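# Unload two timbers from roller feed onto hooked rack

## Task

Two timbers sit side by side in a stopped powered roller feed, with only their tail ends still held by the rollers. Pressing the green button starts the feed, and it keeps running until the red button is pressed. Get each timber lying in both hooks of the rack next to the outfeed, with neither timber lying on the other, and leave the feed stopped at the end.

## Robot and tools

ROBOTS. Three identical i2rt Big YAM arms (arm1, arm2, arm3), each with six joints, a five-finger right hand and a wrist camera (arm1_cam_wrist, arm2_cam_wrist, arm3_cam_wrist). Fixed room cameras: cam_button, cam_end, cam_end2, cam_over, cam_side. Feet in the scene frame (metres): arm1 at (-0.166, +0.802, +0.881), arm2 at (+1.180, -0.706, +0.792), arm3 at (-0.199, -0.820, +0.845); each foot faces along its own +x. A hand reaches roughly 1.07 m from its joint1 axis.

FRAMES. One shared scene frame, origin on the floor, +z up. The hand point sits 0.045 m ahead of the palm; its +z runs along straightened fingers, +y points out of the palm, +x runs across the palm away from the thumb. Hand poses are [x, y, z, qw, qx, qy, qz]: metres plus a unit quaternion in w,x,y,z order. Reported hand positions can be off by a centimetre or more, worse at long reach. A bracket on the little-finger side of the wrist sticks out and can strike things.

move. Arguments are arm1, arm2, arm3 (each an object for that robot alone) and cameras. An arm not named keeps its previous command. Inside an arm's object:
- joints: absolute targets keyed by name. joint1_rad -2.879..2.879 (base yaw, positive counter-clockwise seen from above), joint2_rad 0..3.141 (shoulder), joint3_rad 0..3.019 (elbow), joint4_rad -1.692..1.57 (hand pitch, positive lifts fingers), joint5_rad -1.57..1.57 (sideways swing, positive to the arm's right), joint6_rad -2.094..2.094 (roll, positive clockwise seen from behind). Finger keys hand_little, hand_ring, hand_middle, hand_index, hand_thumb_bend, hand_thumb_turn run -1 (closed; for the thumb turn, in front of the palm) to +1 (open; thumb beside the palm). hand_force_limit (-1..1) maps to about 0..10 N at the fingertip (0..15 N for thumb motors). hand_speed (-0.96..1) sets finger speed; full speed from +0.48 up. Both start at 0 and -0.8.
- target: an absolute hand pose in the scene frame, reached by a straight-line path starting at the current hand_target. With target present, joints may contain only the hand_ keys.
- speed: top path speed, 0.002..0.5 m/s (default 0.25); rotation limited to twice that in rad/s. Refused without target.
- min_time_s: 0.1..8 s, the shortest duration for that arm's joint motions; only allowed alongside joints.
All motions in one call start together; hand paths are stretched to finish together, lasting 0.5..10 s, and no call runs past 15 s. Paths ignore obstacles and other arms. cameras: list of names, ["all"], or []; omitted means none after an action, all for an empty call. A call with no arm part just reports every state and image.

wait: seconds (0..10), optional cameras. Nothing new is commanded.
zoom_image: camera plus region [x0, y0, x1, y1] in pixels of that camera's most recent image, top-left origin, at most 504 by 504.
show_instructions: no arguments; shows the reference pages.
finished_scene: scene = the current scene's number; ends it irreversibly. The goal must hold with the robots idle.

RESULTS. Each robot lists joint_positions (fingers on the target scale, plus the two settings), joint velocities ("within noise" when still), joint torques, hand and hand_target poses, hand_stopped_by (six words for little, ring, middle, index, thumb_bend, thumb_turn: moving, target, force, stalled, fault) and per-motor loads in N (positive = pushed open). A "move" line gives each moved arm's outcome, e.g. done or time_out. joint_status/hand_status: off_target (resting short, maybe still pushing), time_out (joints retarget near where they stand and keep pushing; on_its_own lists them; send the reported positions to relax), not_followed (a safety check withheld the command; "pose unreachable" for a target). "as last shown" lists arms not in the call; their status reads "not commanded". The "pictures" line gives image order; images may be slightly older than the state. Each result ends with the scene number.

GRIPPING. A finger motor only starts when its target changes by at least 0.002. It halts at its target or when closing load hits hand_force_limit, then locks (holding at least 15 N). To tighten, raise the limit and send a more-closed target; to loosen, send a more-open one. Close at hand_speed -0.94 or below for a gentle grip; -0.8 and faster can overshoot the force several times. With the thumb turned fully in front of the palm, the hand can wrap objects about 0.035 to 0.065 m thick; handles down to about 0.025 m. A lost grip shows only as loads dropping to about 0.

MOTION CAUTIONS. The controller clips each step to within 100 mm and 20 degrees of the measured hand and uses damped IK, so hands lag, wander, and may overshoot speed near full stretch. Joint-space moves can swing wide. Arms keep pushing after contact and do not stop on touch. The scene keeps running while you think, holding the last command.

AVOID. Do not press two robots together hard (including closing a hand on another robot's fingers); the self/arm clearance check can react too late. Do not knock objects out of the work area, drop timbers from height, release them while moving, slam into fixed things, or strain fingers with twists or heavy swung loads. Sustained pushing, holding loads or stretched poses heat motors; at 85 °C a MOTOR HOT line appears, at 100 °C the arm goes limp for 30-60 s (OVER-TEMPERATURE FAULT, keys then read limit_stop_at_motor_heat; resend targets). Loose objects may occasionally get a small random nudge. Make sure the red button is pressed so the feed ends stopped.

Each tool is called after "Call:" as name([rows], argument=value, ...), one row to a line, values as JSON.

Reference images:

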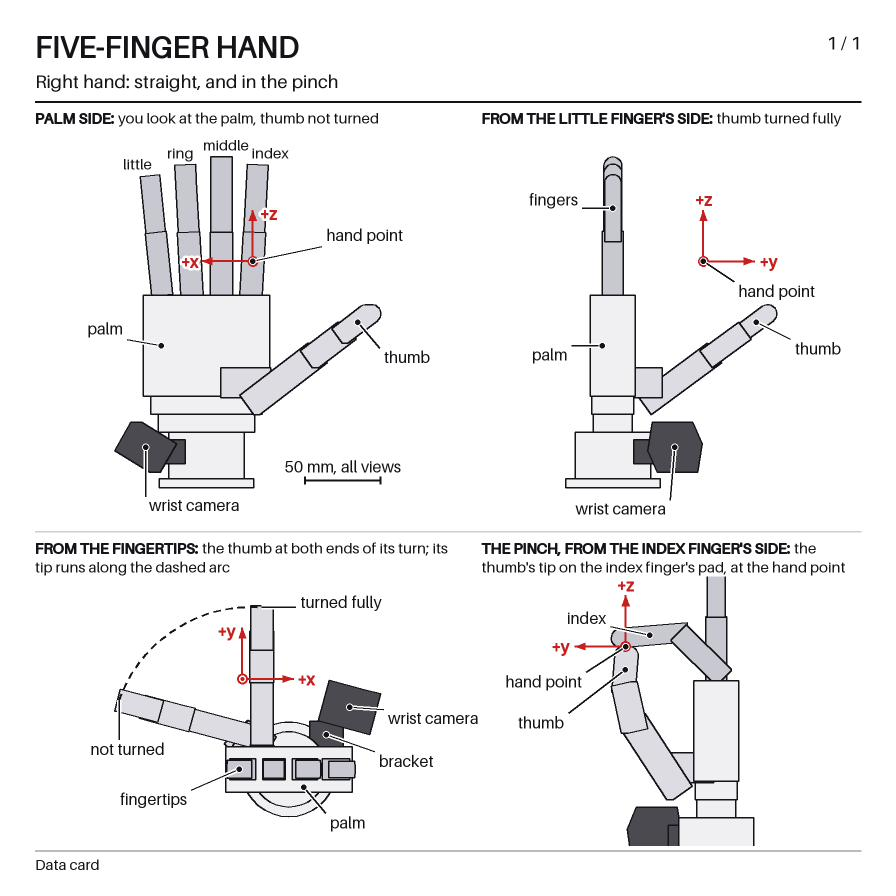

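## Session

Call:
move()

Call:
zoom_image(camera="cam_over", region=[300, 150, 700, 370])

Call:
zoom_image(camera="cam_end", region=[580, 140, 896, 340])

Call:
zoom_image(camera="cam_end2", region=[0, 200, 450, 504])

Scene clock: 0.00 s.
Joint torques (N m): no reading
Heat: arm1: hottest joint2_rad 34 °C; arm2: hottest joint3_rad 34 °C; arm3: hottest joint3_rad 37 °C.
Joint velocities: within noise
arm1.joint_positions: joint1_rad=+0.336 joint2_rad=+0.644 joint3_rad=+1.424 joint4_rad=-1.374 joint5_rad=+0.149 joint6_rad=-1.159 hand_little=+1.000 hand_ring=+1.000 hand_middle=+1.000 hand_index=+1.000 hand_thumb_turn=+1.000 hand_thumb_bend=+1.000 hand_force_limit=+0.000 hand_speed=-0.800
arm1.joint_status: not commanded
arm1.hand_stopped_by: target,target,target,target,target,target
arm1.little_load_n: 0.0
arm1.ring_load_n: 0.0
arm1.middle_load_n: 0.0
arm1.index_load_n: 0.5
arm1.thumb_bend_load_n: 0.0
arm1.thumb_turn_load_n: 0.0
arm1.hand: x=-0.1508 y=+0.5752 z=+1.3740 quat_wxyz=(+0.228, +0.596, -0.648, +0.417) (m; scene frame)
arm1.hand_target: x=-0.1514 y=+0.5764 z=+1.3816 quat_wxyz=(+0.231, +0.592, -0.645, +0.424) (m; scene frame)
arm1.hand_status: not commanded
arm2.joint_positions: joint1_rad=-0.705 joint2_rad=+0.645 joint3_rad=+1.366 joint4_rad=-1.259 joint5_rad=+0.005 joint6_rad=-1.256 hand_little=+1.000 hand_ring=+1.000 hand_middle=+1.000 hand_index=+1.000 hand_thumb_turn=+1.000 hand_thumb_bend=+1.000 hand_force_limit=+0.000 hand_speed=-0.800
arm2.joint_status: not commanded
arm2.hand_stopped_by: target,target,target,target,target,target
arm2.little_load_n: 0.0
arm2.ring_load_n: 0.5
arm2.middle_load_n: 0.0
arm2.index_load_n: 0.0
arm2.thumb_bend_load_n: -0.5
arm2.thumb_turn_load_n: 0.0
arm2.hand: x=+1.3463 y=-0.5046 z=+1.2753 quat_wxyz=(-0.312, +0.810, +0.321, +0.378) (m; scene frame)
arm2.hand_target: x=+1.3458 y=-0.5056 z=+1.2854 quat_wxyz=(-0.319, +0.805, +0.319, +0.385) (m; scene frame)
arm2.hand_status: not commanded
arm3.joint_positions: joint1_rad=-0.098 joint2_rad=+0.644 joint3_rad=+1.377 joint4_rad=-1.288 joint5_rad=+0.078 joint6_rad=-1.410 hand_little=+1.000 hand_ring=+1.000 hand_middle=+1.000 hand_index=+1.000 hand_thumb_turn=+1.000 hand_thumb_bend=+1.000 hand_force_limit=+0.000 hand_speed=-0.800
arm3.joint_status: not commanded
arm3.hand_stopped_by: target,target,target,target,target,target
arm3.little_load_n: 0.0
arm3.ring_load_n: 0.0
arm3.middle_load_n: 0.0
arm3.index_load_n: 0.0
arm3.thumb_bend_load_n: 0.0
arm3.thumb_turn_load_n: 0.0
arm3.hand: x=-0.0818 y=-0.6014 z=+1.3446 quat_wxyz=(-0.308, +0.731, +0.471, +0.386) (m; scene frame)
arm3.hand_target: x=-0.0823 y=-0.6028 z=+1.3547 quat_wxyz=(-0.315, +0.726, +0.468, +0.393) (m; scene frame)
arm3.hand_status: not commanded
pictures: arm1_cam_wrist, arm2_cam_wrist, arm3_cam_wrist, cam_button, cam_end, cam_end2, cam_over, cam_side
camera_calibration:
arm1_cam_wrist: T_world_to_cam=[[-0.968005, -0.232463, -0.0944858, 0.124335], [-0.17503, 0.895325, -0.409581, 0.0198529], [0.179808, -0.379939, -0.907367, 1.61317], [0, 0, 0, 1]] pos_world=[-0.166229, 0.624034, 1.48362]
arm2_cam_wrist: T_world_to_cam=[[0.88235, -0.464959, -0.0726114, -1.32575], [-0.448448, -0.783978, -0.42927, 0.753515], [0.142667, 0.411329, -0.900252, 1.27382], [0, 0, 0, 1]] pos_world=[1.32595, -0.54964, 1.37396]
arm3_cam_wrist: T_world_to_cam=[[0.973487, -0.215538, 0.0765867, -0.144668], [-0.154302, -0.865952, -0.475729, 0.110009], [0.168858, 0.451299, -0.876251, 1.57319], [0, 0, 0, 1]] pos_world=[-0.107839, -0.645898, 1.44192]

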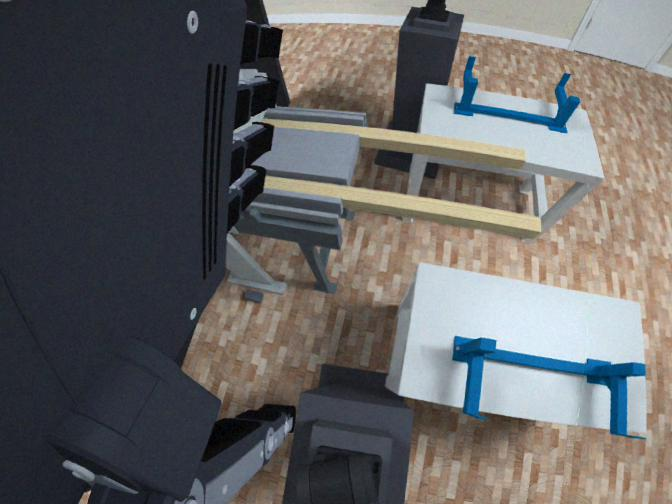

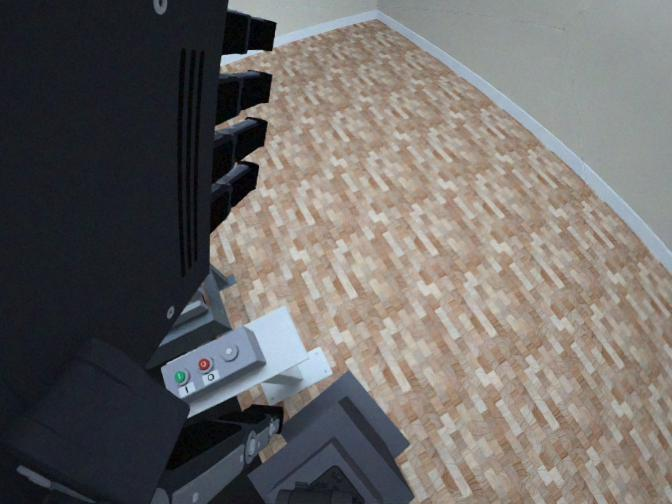

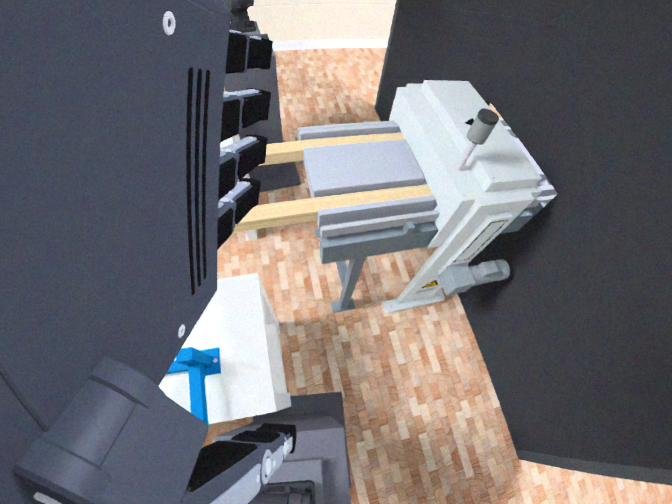

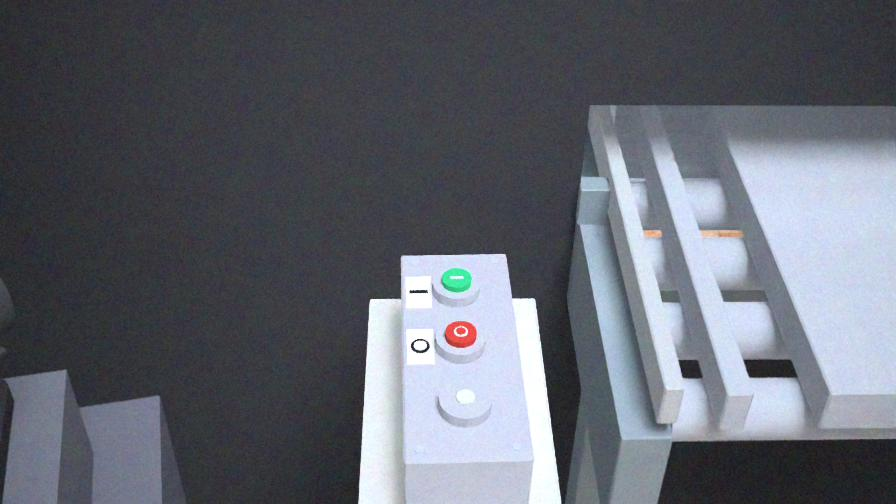

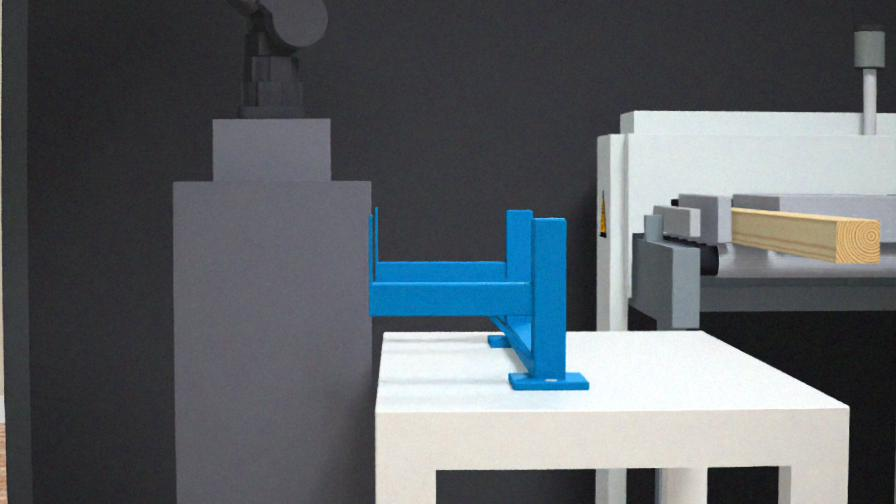

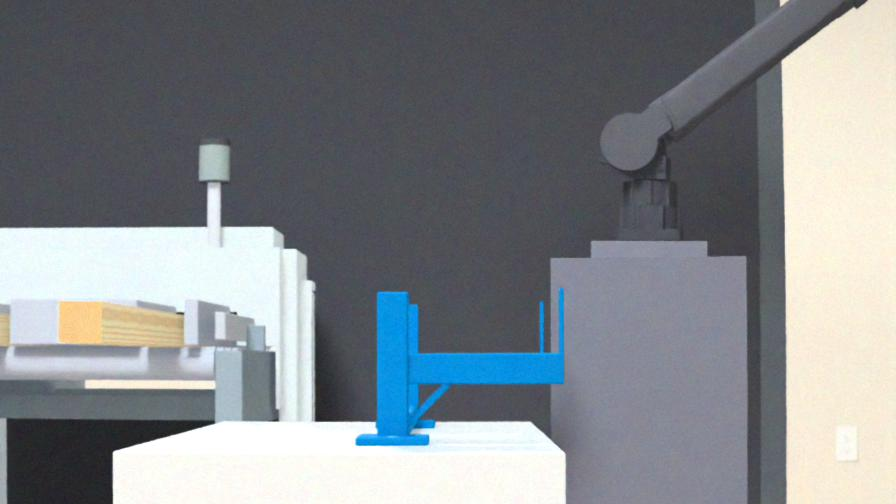

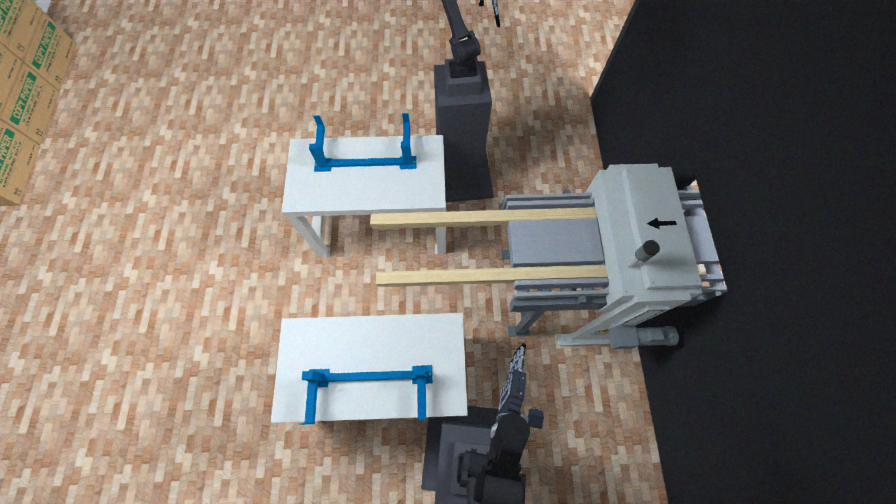

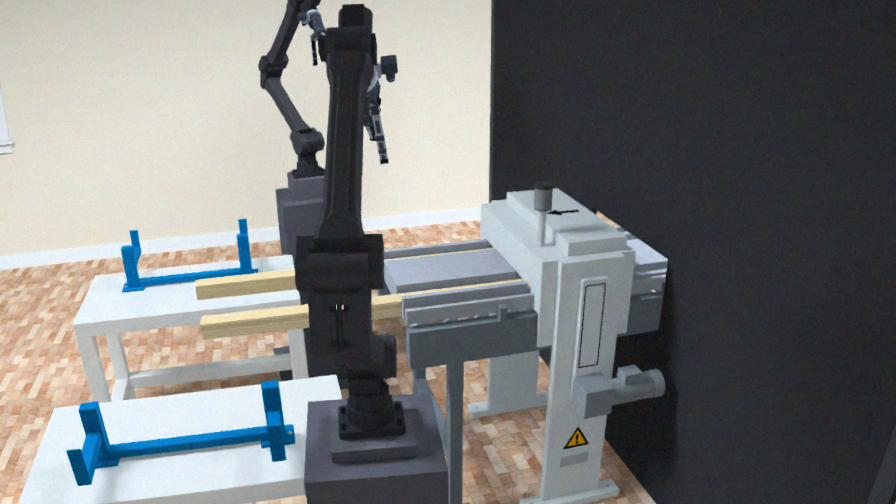

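Scaled by 1.260.

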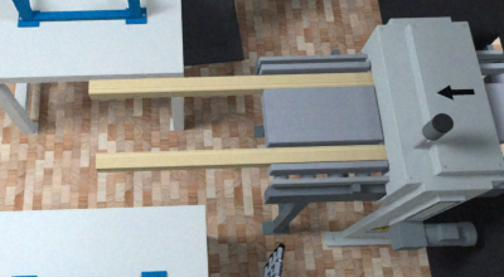

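Scaled by 1.595.

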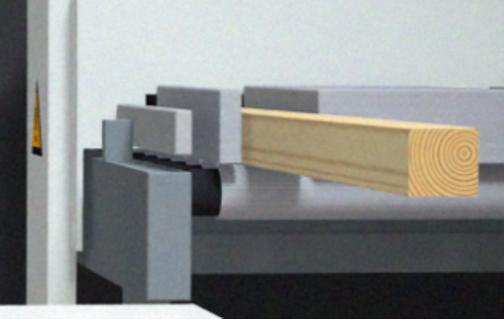

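Scaled by 1.120.

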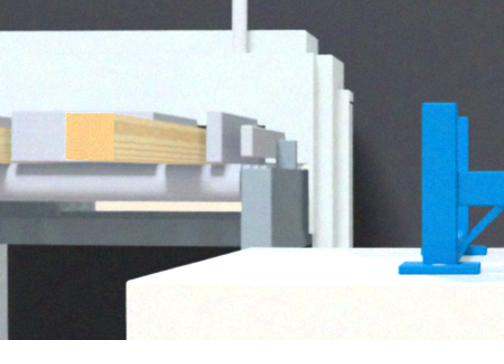

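Call:
move(arm1={"target": [-0.10, 0.14, 0.95, 0, 0, 1, 0], "speed": 0.3, "joints": {"hand_thumb_turn": -1, "hand_speed": -0.5}}, arm3={"target": [-0.17, -0.14, 0.95, 0, 1, 0, 0], "speed": 0.3, "joints": {"hand_thumb_turn": -1, "hand_speed": -0.5}}, arm2={"target": [1.005, -0.44, 0.98, 0, 1, 0, 0], "speed": 0.3, "joints": {"hand_little": -1, "hand_ring": -1, "hand_middle": -1, "hand_speed": -0.5}}, cameras=["cam_over", "cam_button", "cam_end", "cam_end2", "cam_side"])

Call:
zoom_image(camera="cam_over", region=[270, 300, 480, 440])

Call:
zoom_image(camera="cam_over", region=[270, 90, 480, 230])

Call:
zoom_image(camera="cam_button", region=[380, 80, 600, 460])

Scene clock: 29.30 s.
Joint torques (N m): arm1=[1.44 -14.15 11.85 0.51 -0.11 0.14] | arm2=[1.49 -4.89 8.38 0.4 -0.21 0.13] | arm3=[1.44 -23.53 7.42 0.17 0.04 0.05]
Heat: arm1: hottest joint2_rad 34 °C; arm2: hottest joint3_rad 36 °C; arm3: hottest joint3_rad 38 °C.
move: arm1 off_target; arm2 done; arm3 not_followed
Joint velocities: within noise
arm1.joint_positions: joint1_rad=+0.003 joint2_rad=+2.117 joint3_rad=+2.000 joint4_rad=-1.348 joint5_rad=+0.047 joint6_rad=-0.057 hand_little=+1.000 hand_ring=+1.000 hand_middle=+1.000 hand_index=+1.000 hand_thumb_turn=-1.000 hand_thumb_bend=+1.000 hand_force_limit=+0.000 hand_speed=-0.500
arm1.joint_status: all done
arm1.hand_stopped_by: target,target,target,target,target,target
arm1.little_load_n: 0.0
arm1.ring_load_n: 0.0
arm1.middle_load_n: 0.0
arm1.index_load_n: 0.0
arm1.thumb_bend_load_n: 0.0
arm1.thumb_turn_load_n: 0.0
arm1.hand: x=-0.0998 y=+0.1827 z=+0.9835 quat_wxyz=(+0.017, +0.067, -0.996, +0.055) (m; scene frame)
arm1.hand_target: x=-0.0993 y=+0.1666 z=+0.9684 quat_wxyz=(+0.010, +0.042, -0.998, +0.044) (m; scene frame)
arm1.hand_status: off_target (0.054 m and 10.1 deg from the pose sent, 0.610 m and 99.3 deg at the start)
arm2.joint_positions: joint1_rad=+0.203 joint2_rad=+1.267 joint3_rad=+1.138 joint4_rad=-1.435 joint5_rad=+0.011 joint6_rad=+0.409 hand_little=-1.000 hand_ring=-1.000 hand_middle=-1.000 hand_index=+1.000 hand_thumb_turn=+1.000 hand_thumb_bend=+1.000 hand_force_limit=+0.000 hand_speed=-0.500
arm2.joint_status: all done
arm2.hand_stopped_by: target,target,target,target,target,target
arm2.little_load_n: 0.0
arm2.ring_load_n: 0.0
arm2.middle_load_n: 0.0
arm2.index_load_n: 0.0
arm2.thumb_bend_load_n: 0.0
arm2.thumb_turn_load_n: 0.0
arm2.hand: x=+1.0116 y=-0.4400 z=+0.9846 quat_wxyz=(-0.002, +1.000, +0.000, +0.001) (m; scene frame)
arm2.hand_target: x=+1.0052 y=-0.4402 z=+0.9800 quat_wxyz=(+0.000, +1.000, +0.000, +0.000) (m; scene frame)
arm2.hand_status: done (0.008 m and 0.2 deg from the pose sent, 0.456 m and 71.8 deg at the start)
arm3.joint_positions: joint1_rad=+0.065 joint2_rad=+2.205 joint3_rad=+2.190 joint4_rad=-1.489 joint5_rad=+0.034 joint6_rad=-0.178 hand_little=+1.000 hand_ring=+1.000 hand_middle=+1.000 hand_index=+1.000 hand_thumb_turn=-1.000 hand_thumb_bend=+1.000 hand_force_limit=+0.000 hand_speed=-0.500
arm3.joint_status: all done
arm3.hand_stopped_by: target,target,target,target,target,target
arm3.little_load_n: 0.0
arm3.ring_load_n: 0.0
arm3.middle_load_n: 0.0
arm3.index_load_n: 0.0
arm3.thumb_bend_load_n: 0.0
arm3.thumb_turn_load_n: 0.0
arm3.on_its_own: joint1_rad is held at +0.065, not at its first target -0.098; joint2_rad is held at +2.205, not at its first target +0.643; joint3_rad is held at +2.190, not at its first target +1.397; joint4_rad is held at -1.489, not at its first target -1.284; joint5_rad is held at +0.034, not at its first target +0.078; joint6_rad is held at -0.178, not at its first target -1.410
arm3.hand: x=-0.1720 y=-0.1861 z=+0.9697 quat_wxyz=(-0.036, +0.997, +0.056, +0.028) (m; scene frame)
arm3.hand_target: x=-0.1720 y=-0.1861 z=+0.9697 quat_wxyz=(-0.036, +0.997, +0.056, +0.028) (m; scene frame)
arm3.hand_status: not_followed (0.050 m and 8.3 deg from the pose sent, 0.614 m and 86.1 deg at the start)
pictures: cam_button, cam_end, cam_end2, cam_over, cam_side
led back after a hold (arm1 arm): the arm was led back toward your command in small steps, so it may still be short of it.
pose unreachable (arm1 arm): on one or more control steps of this call this arm could not follow its commanded pose, so it was not sent that pose on those steps. It may still have moved: this result reports where it is.
cause: moving toward the commanded pose would bring a part of the arm too close to another arm (the arm3 arm, along the way the arms are being sent, or toward where that arm still pushes).
pose unreachable (arm3 arm): on one or more control steps of this call this arm could not follow its commanded pose, so it was not sent that pose on those steps. On the call's last step it was still not sent that pose. It may still have moved: this result reports where it is.
cause: moving toward the commanded pose would bring a part of the arm too close to another arm (the arm1 arm, along the way the arms are being sent, or toward where that arm still pushes).

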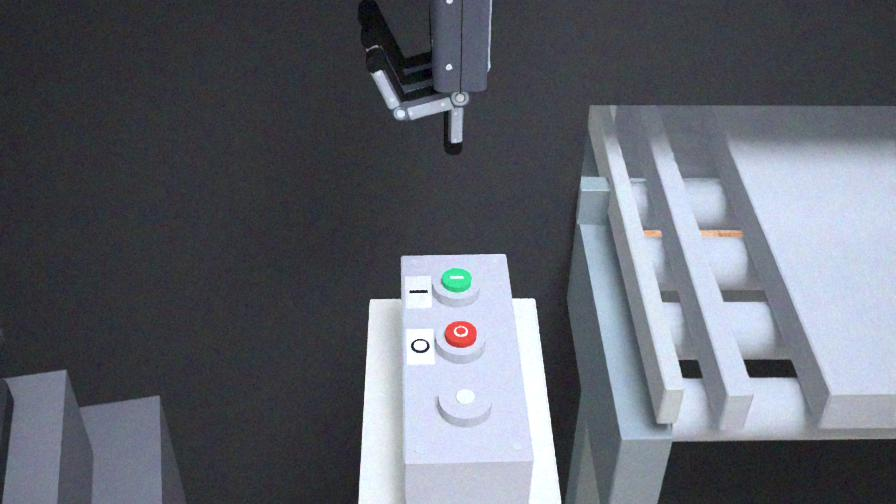

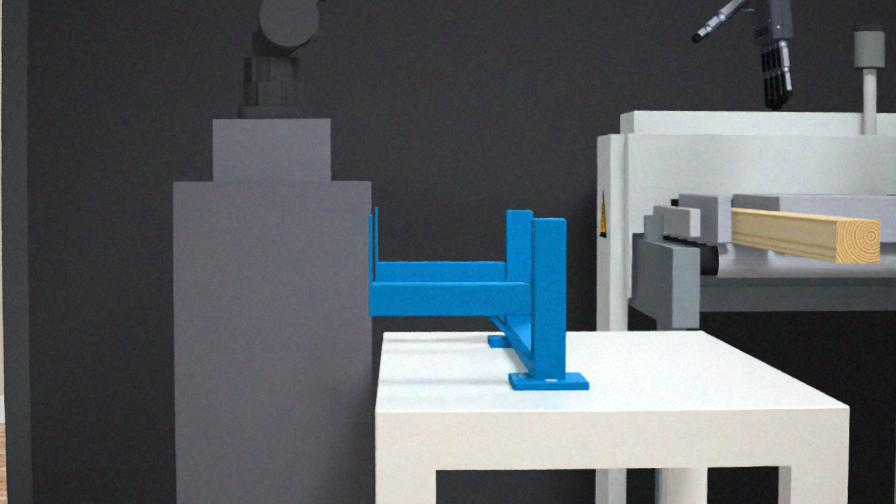

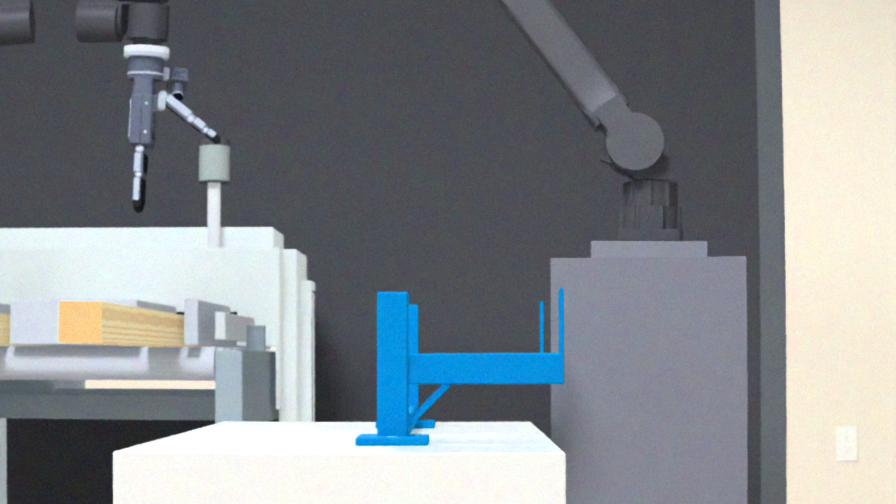

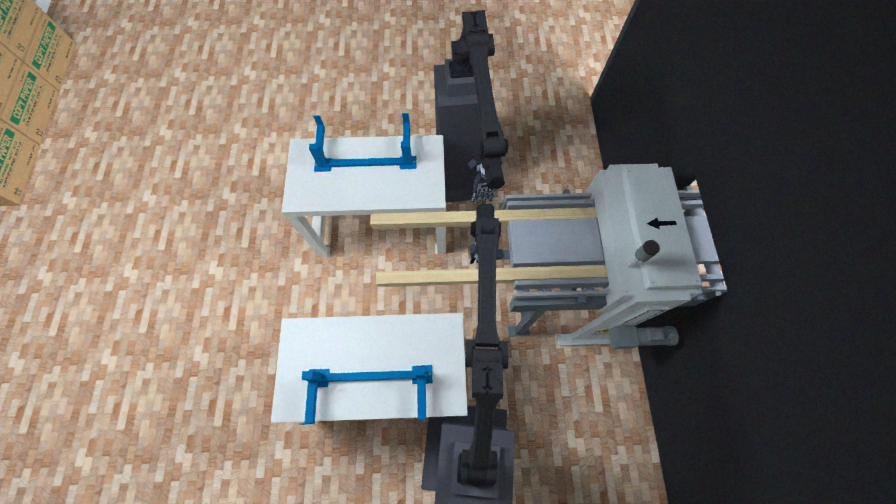

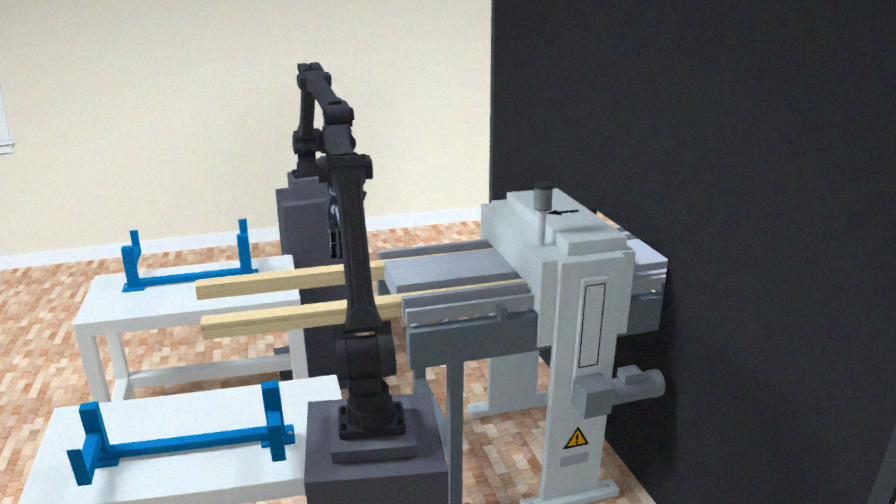

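Scaled by 2.400.

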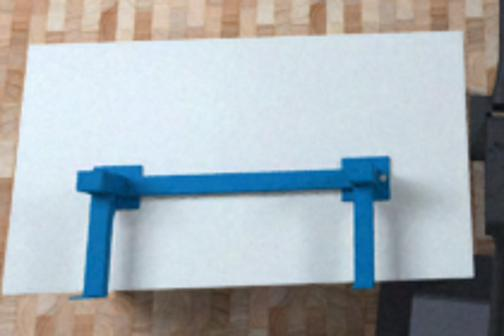

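Scaled by 2.400.

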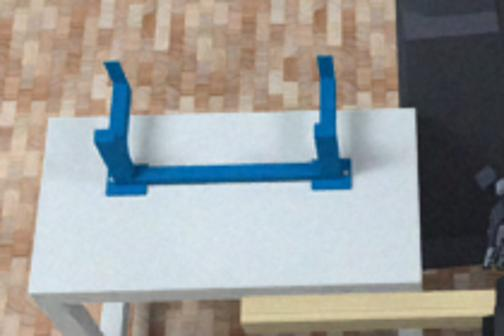

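Scaled by 1.326.

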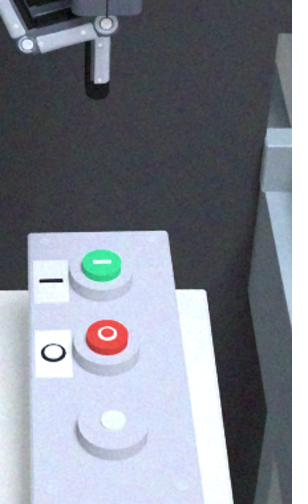

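Call:
move(arm1={"target": [-0.08, 0.16, 0.93, 0, 0, 0.9659, -0.2588], "speed": 0.2}, arm3={"target": [-0.185, -0.16, 0.93, -0.2588, 0.9659, 0, 0], "speed": 0.2}, arm2={"target": [1.004, -0.438, 0.886, 0, 1, 0, 0], "speed": 0.2}, cameras=["cam_button", "cam_over", "cam_end2"])

Call:
zoom_image(camera="cam_button", region=[380, 180, 580, 430])

Call:
move(arm1={"target": [-0.08, 0.12, 0.88, 0, 0, 0.9659, -0.2588], "speed": 0.15}, arm3={"target": [-0.185, -0.12, 0.88, -0.2588, 0.9659, 0, 0], "speed": 0.15}, cameras=["arm1_cam_wrist", "arm3_cam_wrist", "cam_over", "cam_end", "cam_end2"])

Scene clock: 79.13 s.
Joint torques (N m): arm1=[2.67 -14.68 8.09 2.14 0.14 0.13] | arm2=[1.08 -4.84 7.73 0.46 -0.22 0.14] | arm3=[0.32 -21.95 7.06 1.31 -0.16 0.23]
Heat: arm1: hottest joint3_rad 40 °C; arm2: hottest joint3_rad 38 °C; arm3: hottest joint3_rad 39 °C.
move: arm1 off_target; arm2 done; arm3 off_target
Joint velocities: within noise
arm1.joint_positions: joint1_rad=+0.004 joint2_rad=+1.930 joint3_rad=+1.512 joint4_rad=-0.654 joint5_rad=+0.056 joint6_rad=+0.069 hand_little=+1.000 hand_ring=+1.000 hand_middle=+1.000 hand_index=+1.000 hand_thumb_turn=-1.000 hand_thumb_bend=+1.000 hand_force_limit=+0.000 hand_speed=-0.500
arm1.joint_status: not commanded
arm1.hand_stopped_by: target,target,target,target,target,target
arm1.little_load_n: 0.0
arm1.ring_load_n: 0.0
arm1.middle_load_n: 0.0
arm1.index_load_n: 0.0
arm1.thumb_bend_load_n: 0.0
arm1.thumb_turn_load_n: 0.0
arm1.hand: x=-0.0903 y=+0.1600 z=+0.9251 quat_wxyz=(+0.002, -0.002, -0.968, +0.249) (m; scene frame)
arm1.hand_target: x=-0.0802 y=+0.1602 z=+0.9298 quat_wxyz=(+0.000, +0.000, -0.966, +0.258) (m; scene frame)
arm1.hand_status: off_target (0.011 m and 1.2 deg from the pose sent, 0.061 m and 25.0 deg at the start)
arm2.joint_positions: joint1_rad=+0.203 joint2_rad=+1.340 joint3_rad=+0.954 joint4_rad=-1.173 joint5_rad=+0.011 joint6_rad=+0.410 hand_little=-1.000 hand_ring=-1.000 hand_middle=-1.000 hand_index=+1.000 hand_thumb_turn=+1.000 hand_thumb_bend=+1.000 hand_force_limit=+0.000 hand_speed=-0.500
arm2.joint_status: not commanded
arm2.hand_stopped_by: target,target,target,target,target,target
arm2.little_load_n: 0.0
arm2.ring_load_n: 0.0
arm2.middle_load_n: 0.0
arm2.index_load_n: 0.0
arm2.thumb_bend_load_n: 0.0
arm2.thumb_turn_load_n: 0.0
arm2.hand: x=+1.0092 y=-0.4363 z=+0.8922 quat_wxyz=(-0.004, +1.000, +0.000, +0.000) (m; scene frame)
arm2.hand_target: x=+1.0042 y=-0.4381 z=+0.8861 quat_wxyz=(+0.000, +1.000, +0.000, +0.000) (m; scene frame)
arm2.hand_status: done (0.008 m and 0.5 deg from the pose sent, 0.099 m and 0.3 deg at the start)
arm3.joint_positions: joint1_rad=+0.065 joint2_rad=+1.960 joint3_rad=+1.634 joint4_rad=-0.755 joint5_rad=-0.048 joint6_rad=-0.072 hand_little=+1.000 hand_ring=+1.000 hand_middle=+1.000 hand_index=+1.000 hand_thumb_turn=-1.000 hand_thumb_bend=+1.000 hand_force_limit=+0.000 hand_speed=-0.500
arm3.joint_status: not commanded
arm3.hand_stopped_by: target,target,target,target,target,target
arm3.little_load_n: 0.0
arm3.ring_load_n: 0.0
arm3.middle_load_n: 0.0
arm3.index_load_n: 0.0
arm3.thumb_bend_load_n: 0.0
arm3.thumb_turn_load_n: 0.0
arm3.hand: x=-0.1922 y=-0.1596 z=+0.9204 quat_wxyz=(-0.248, +0.969, +0.011, +0.000) (m; scene frame)
arm3.hand_target: x=-0.1850 y=-0.1599 z=+0.9299 quat_wxyz=(-0.259, +0.966, +0.000, +0.000) (m; scene frame)
arm3.hand_status: off_target (0.012 m and 1.8 deg from the pose sent, 0.049 m and 26.8 deg at the start)
pictures: cam_button, cam_end2, cam_over

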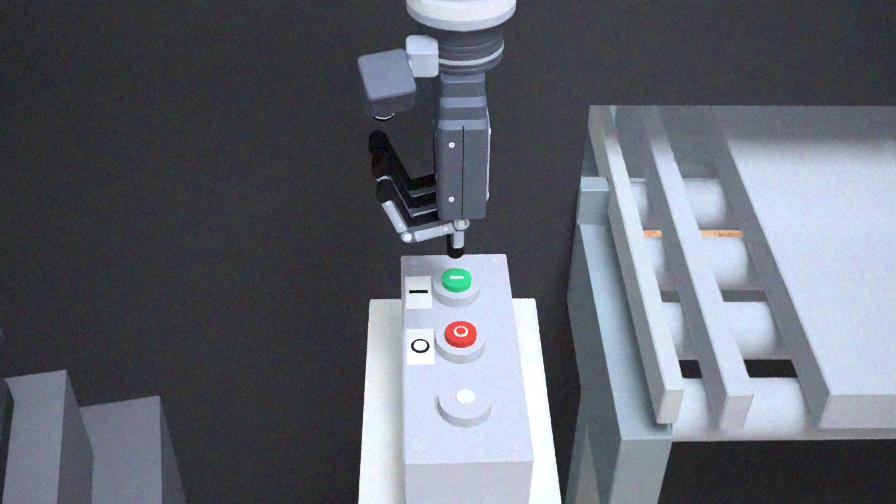

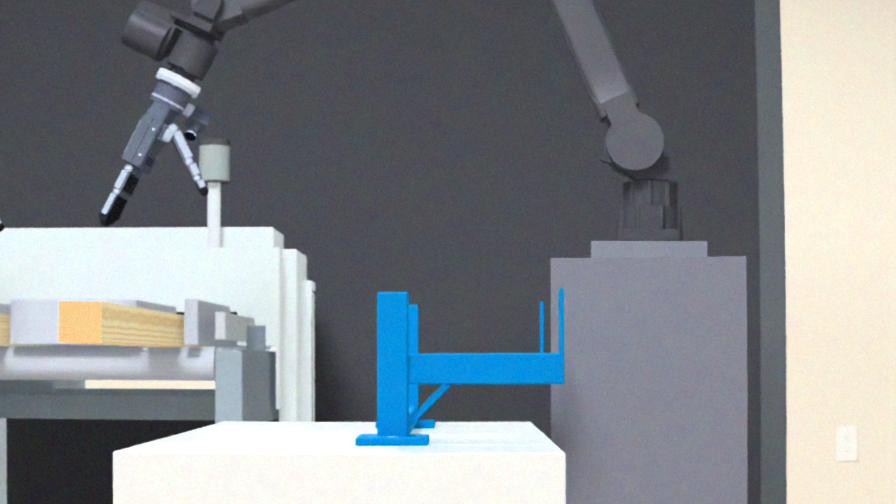

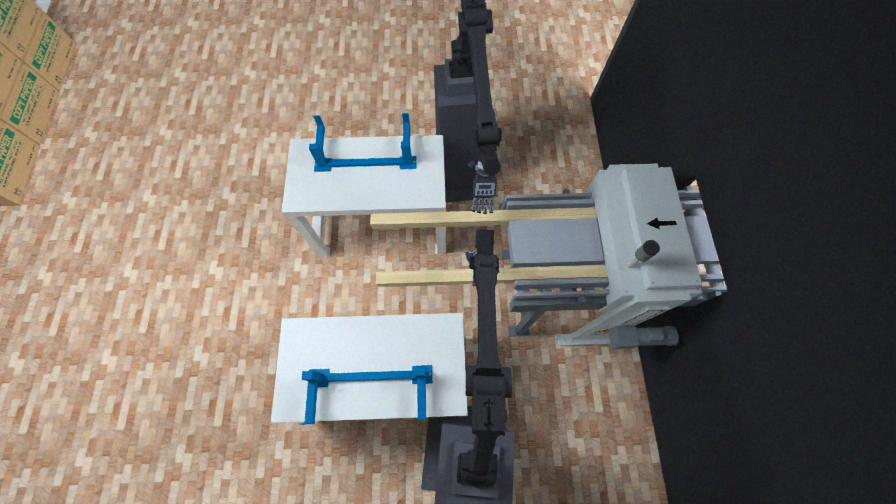

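Scaled by 2.016.

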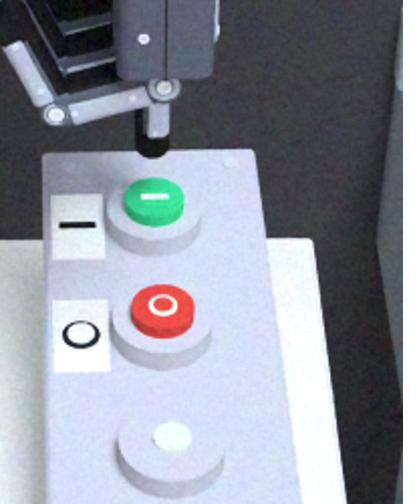

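Scene clock: 80.57 s.
Joint torques (N m): arm1=[2.2 -12.63 12.44 2.03 0.03 0.07] | arm2=[1.38 -4.72 7.76 0.39 -0.24 0.12] | arm3=[0.73 -19.66 11.51 1.14 -0.05 0.2]
Heat: arm1: hottest joint3_rad 40 °C; arm2: hottest joint3_rad 38 °C; arm3: hottest joint3_rad 39 °C.
move: arm1 off_target; arm3 off_target
Joint velocities: within noise
arm1.joint_positions: joint1_rad=+0.004 joint2_rad=+2.040 joint3_rad=+1.556 joint4_rad=-0.598 joint5_rad=+0.056 joint6_rad=+0.069 hand_little=+1.000 hand_ring=+1.000 hand_middle=+1.000 hand_index=+1.000 hand_thumb_turn=-1.000 hand_thumb_bend=+1.000 hand_force_limit=+0.000 hand_speed=-0.500
arm1.joint_status: not commanded
arm1.hand_stopped_by: target,target,target,target,target,target
arm1.little_load_n: 0.0
arm1.ring_load_n: 0.0
arm1.middle_load_n: 0.0
arm1.index_load_n: 0.0
arm1.thumb_bend_load_n: 0.0
arm1.thumb_turn_load_n: 0.0
arm1.hand: x=-0.0880 y=+0.1389 z=+0.8779 quat_wxyz=(+0.003, -0.002, -0.970, +0.244) (m; scene frame)
arm1.hand_target: x=-0.0801 y=+0.1209 z=+0.8803 quat_wxyz=(+0.000, +0.000, -0.966, +0.259) (m; scene frame)
arm1.hand_status: off_target (0.021 m and 1.8 deg from the pose sent, 0.061 m and 1.1 deg at the start)
arm2: as last shown
arm3.joint_positions: joint1_rad=+0.065 joint2_rad=+2.061 joint3_rad=+1.658 joint4_rad=-0.699 joint5_rad=-0.048 joint6_rad=-0.067 hand_little=+1.000 hand_ring=+1.000 hand_middle=+1.000 hand_index=+1.000 hand_thumb_turn=-1.000 hand_thumb_bend=+1.000 hand_force_limit=+0.000 hand_speed=-0.500
arm3.joint_status: not commanded
arm3.hand_stopped_by: target,target,target,target,target,target
arm3.little_load_n: 0.0
arm3.ring_load_n: -0.5
arm3.middle_load_n: 0.0
arm3.index_load_n: 0.0
arm3.thumb_bend_load_n: 0.0
arm3.thumb_turn_load_n: 0.0
arm3.hand: x=-0.1908 y=-0.1433 z=+0.8693 quat_wxyz=(-0.238, +0.971, +0.008, -0.001) (m; scene frame)
arm3.hand_target: x=-0.1848 y=-0.1212 z=+0.8807 quat_wxyz=(-0.259, +0.966, +0.000, +0.000) (m; scene frame)
arm3.hand_status: off_target (0.026 m and 2.6 deg from the pose sent, 0.057 m and 1.8 deg at the start)
pictures: arm1_cam_wrist, arm3_cam_wrist, cam_end, cam_end2, cam_over
camera_calibration:
arm1_cam_wrist: T_world_to_cam=[[-0.23902, 0.83317, -0.498695, 0.307865], [0.815879, 0.450799, 0.362107, -0.310236], [0.526508, -0.320323, -0.787516, 0.90293], [0, 0, 0, 1]] pos_world=[-0.148699, 0.17258, 0.976941]
arm3_cam_wrist: T_world_to_cam=[[0.234069, -0.835912, -0.496451, 0.364765], [-0.830266, -0.437546, 0.34527, -0.517459], [-0.505835, 0.331369, -0.796445, 0.752989], [0, 0, 0, 1]] pos_world=[-0.13412, -0.171018, 0.959465]

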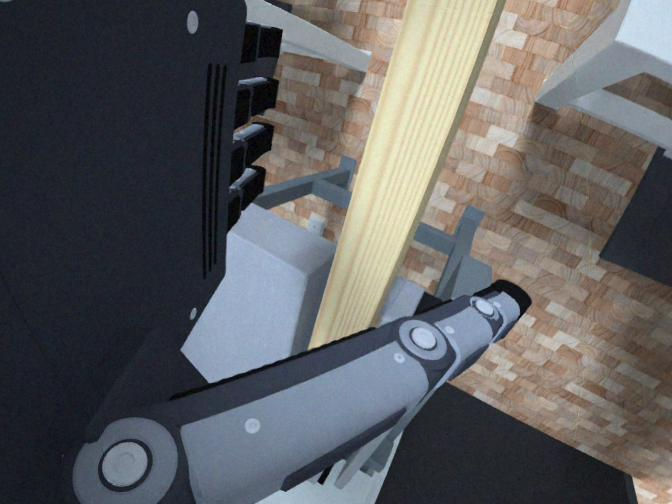

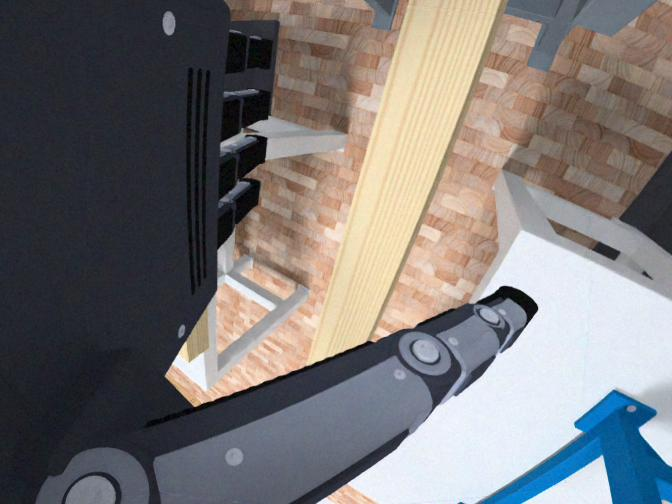

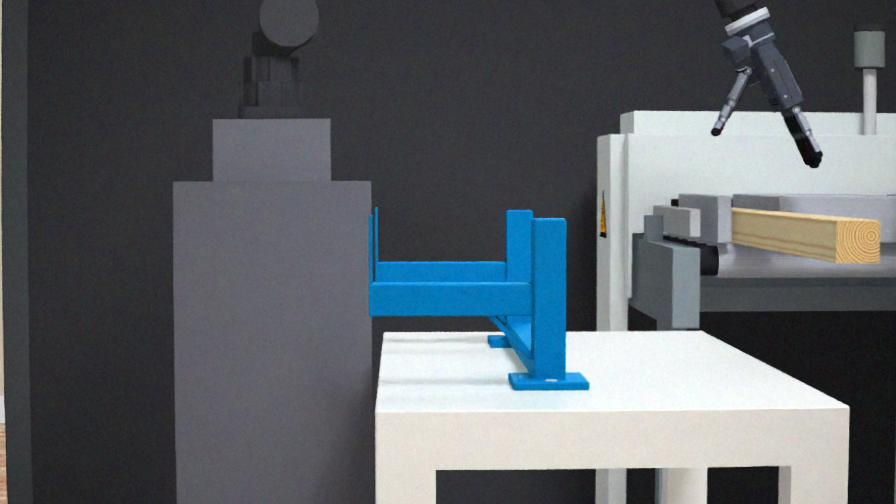

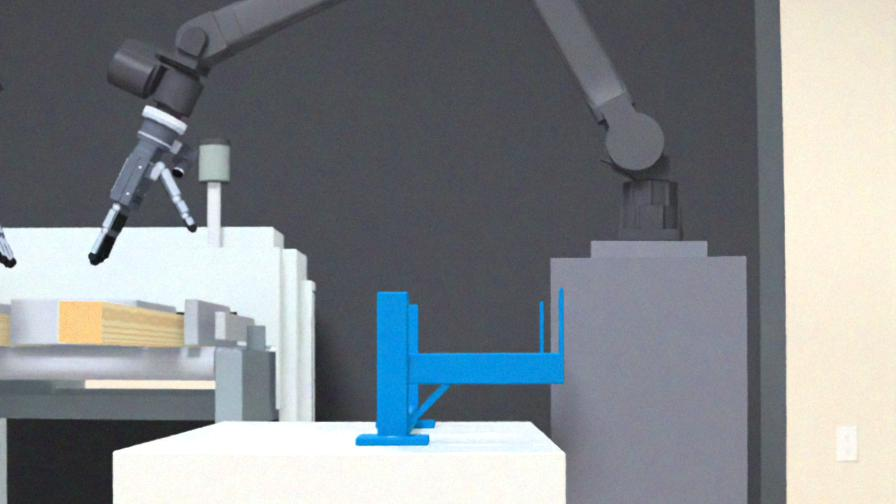

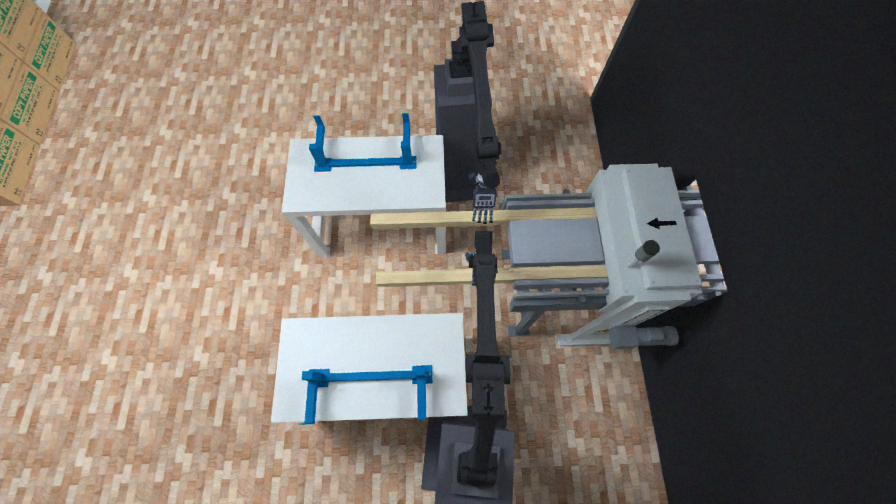

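Call:
zoom_image(camera="arm1_cam_wrist", region=[290, 100, 510, 320])

Call:
zoom_image(camera="arm3_cam_wrist", region=[290, 100, 510, 320])

Call:
zoom_image(camera="cam_end", region=[700, 100, 896, 300])

Call:
zoom_image(camera="cam_end2", region=[0, 180, 220, 400])

Scaled by 2.291 from the camera's 672x504 image, which has a finer 960x720 frame.

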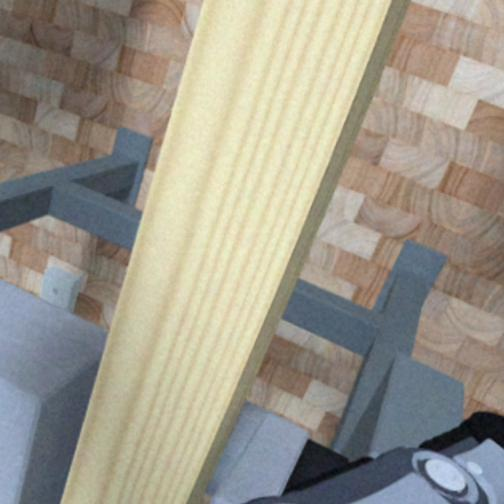

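Scaled by 2.291 from the camera's 672x504 image, which has a finer 960x720 frame.

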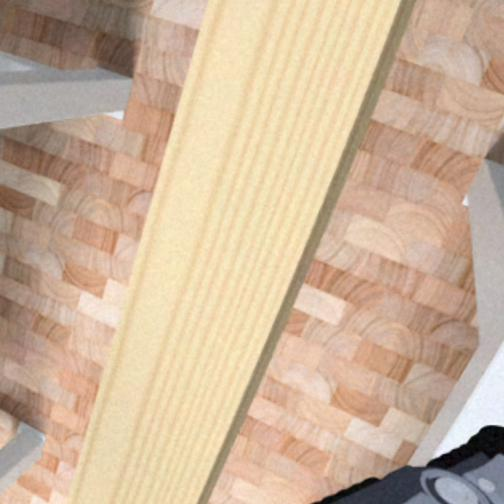

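Scaled by 2.520.

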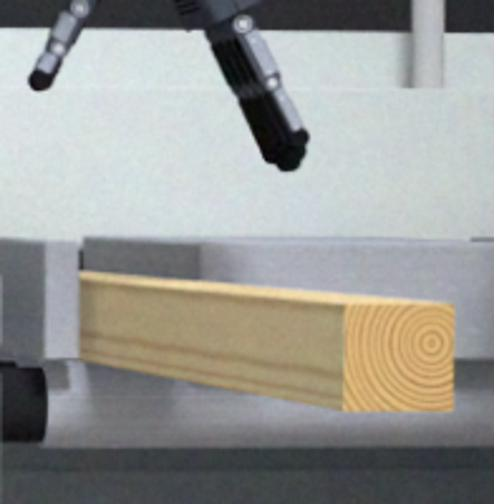

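Scaled by 2.291.

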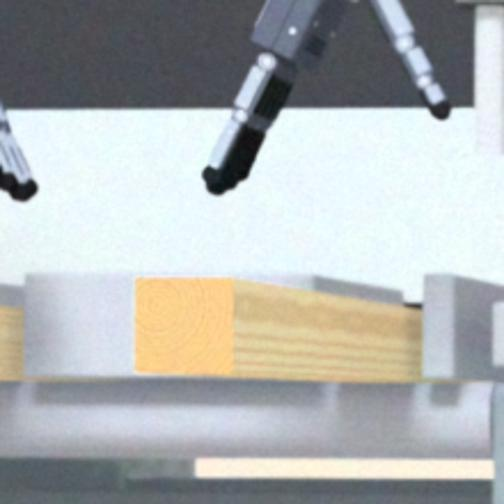

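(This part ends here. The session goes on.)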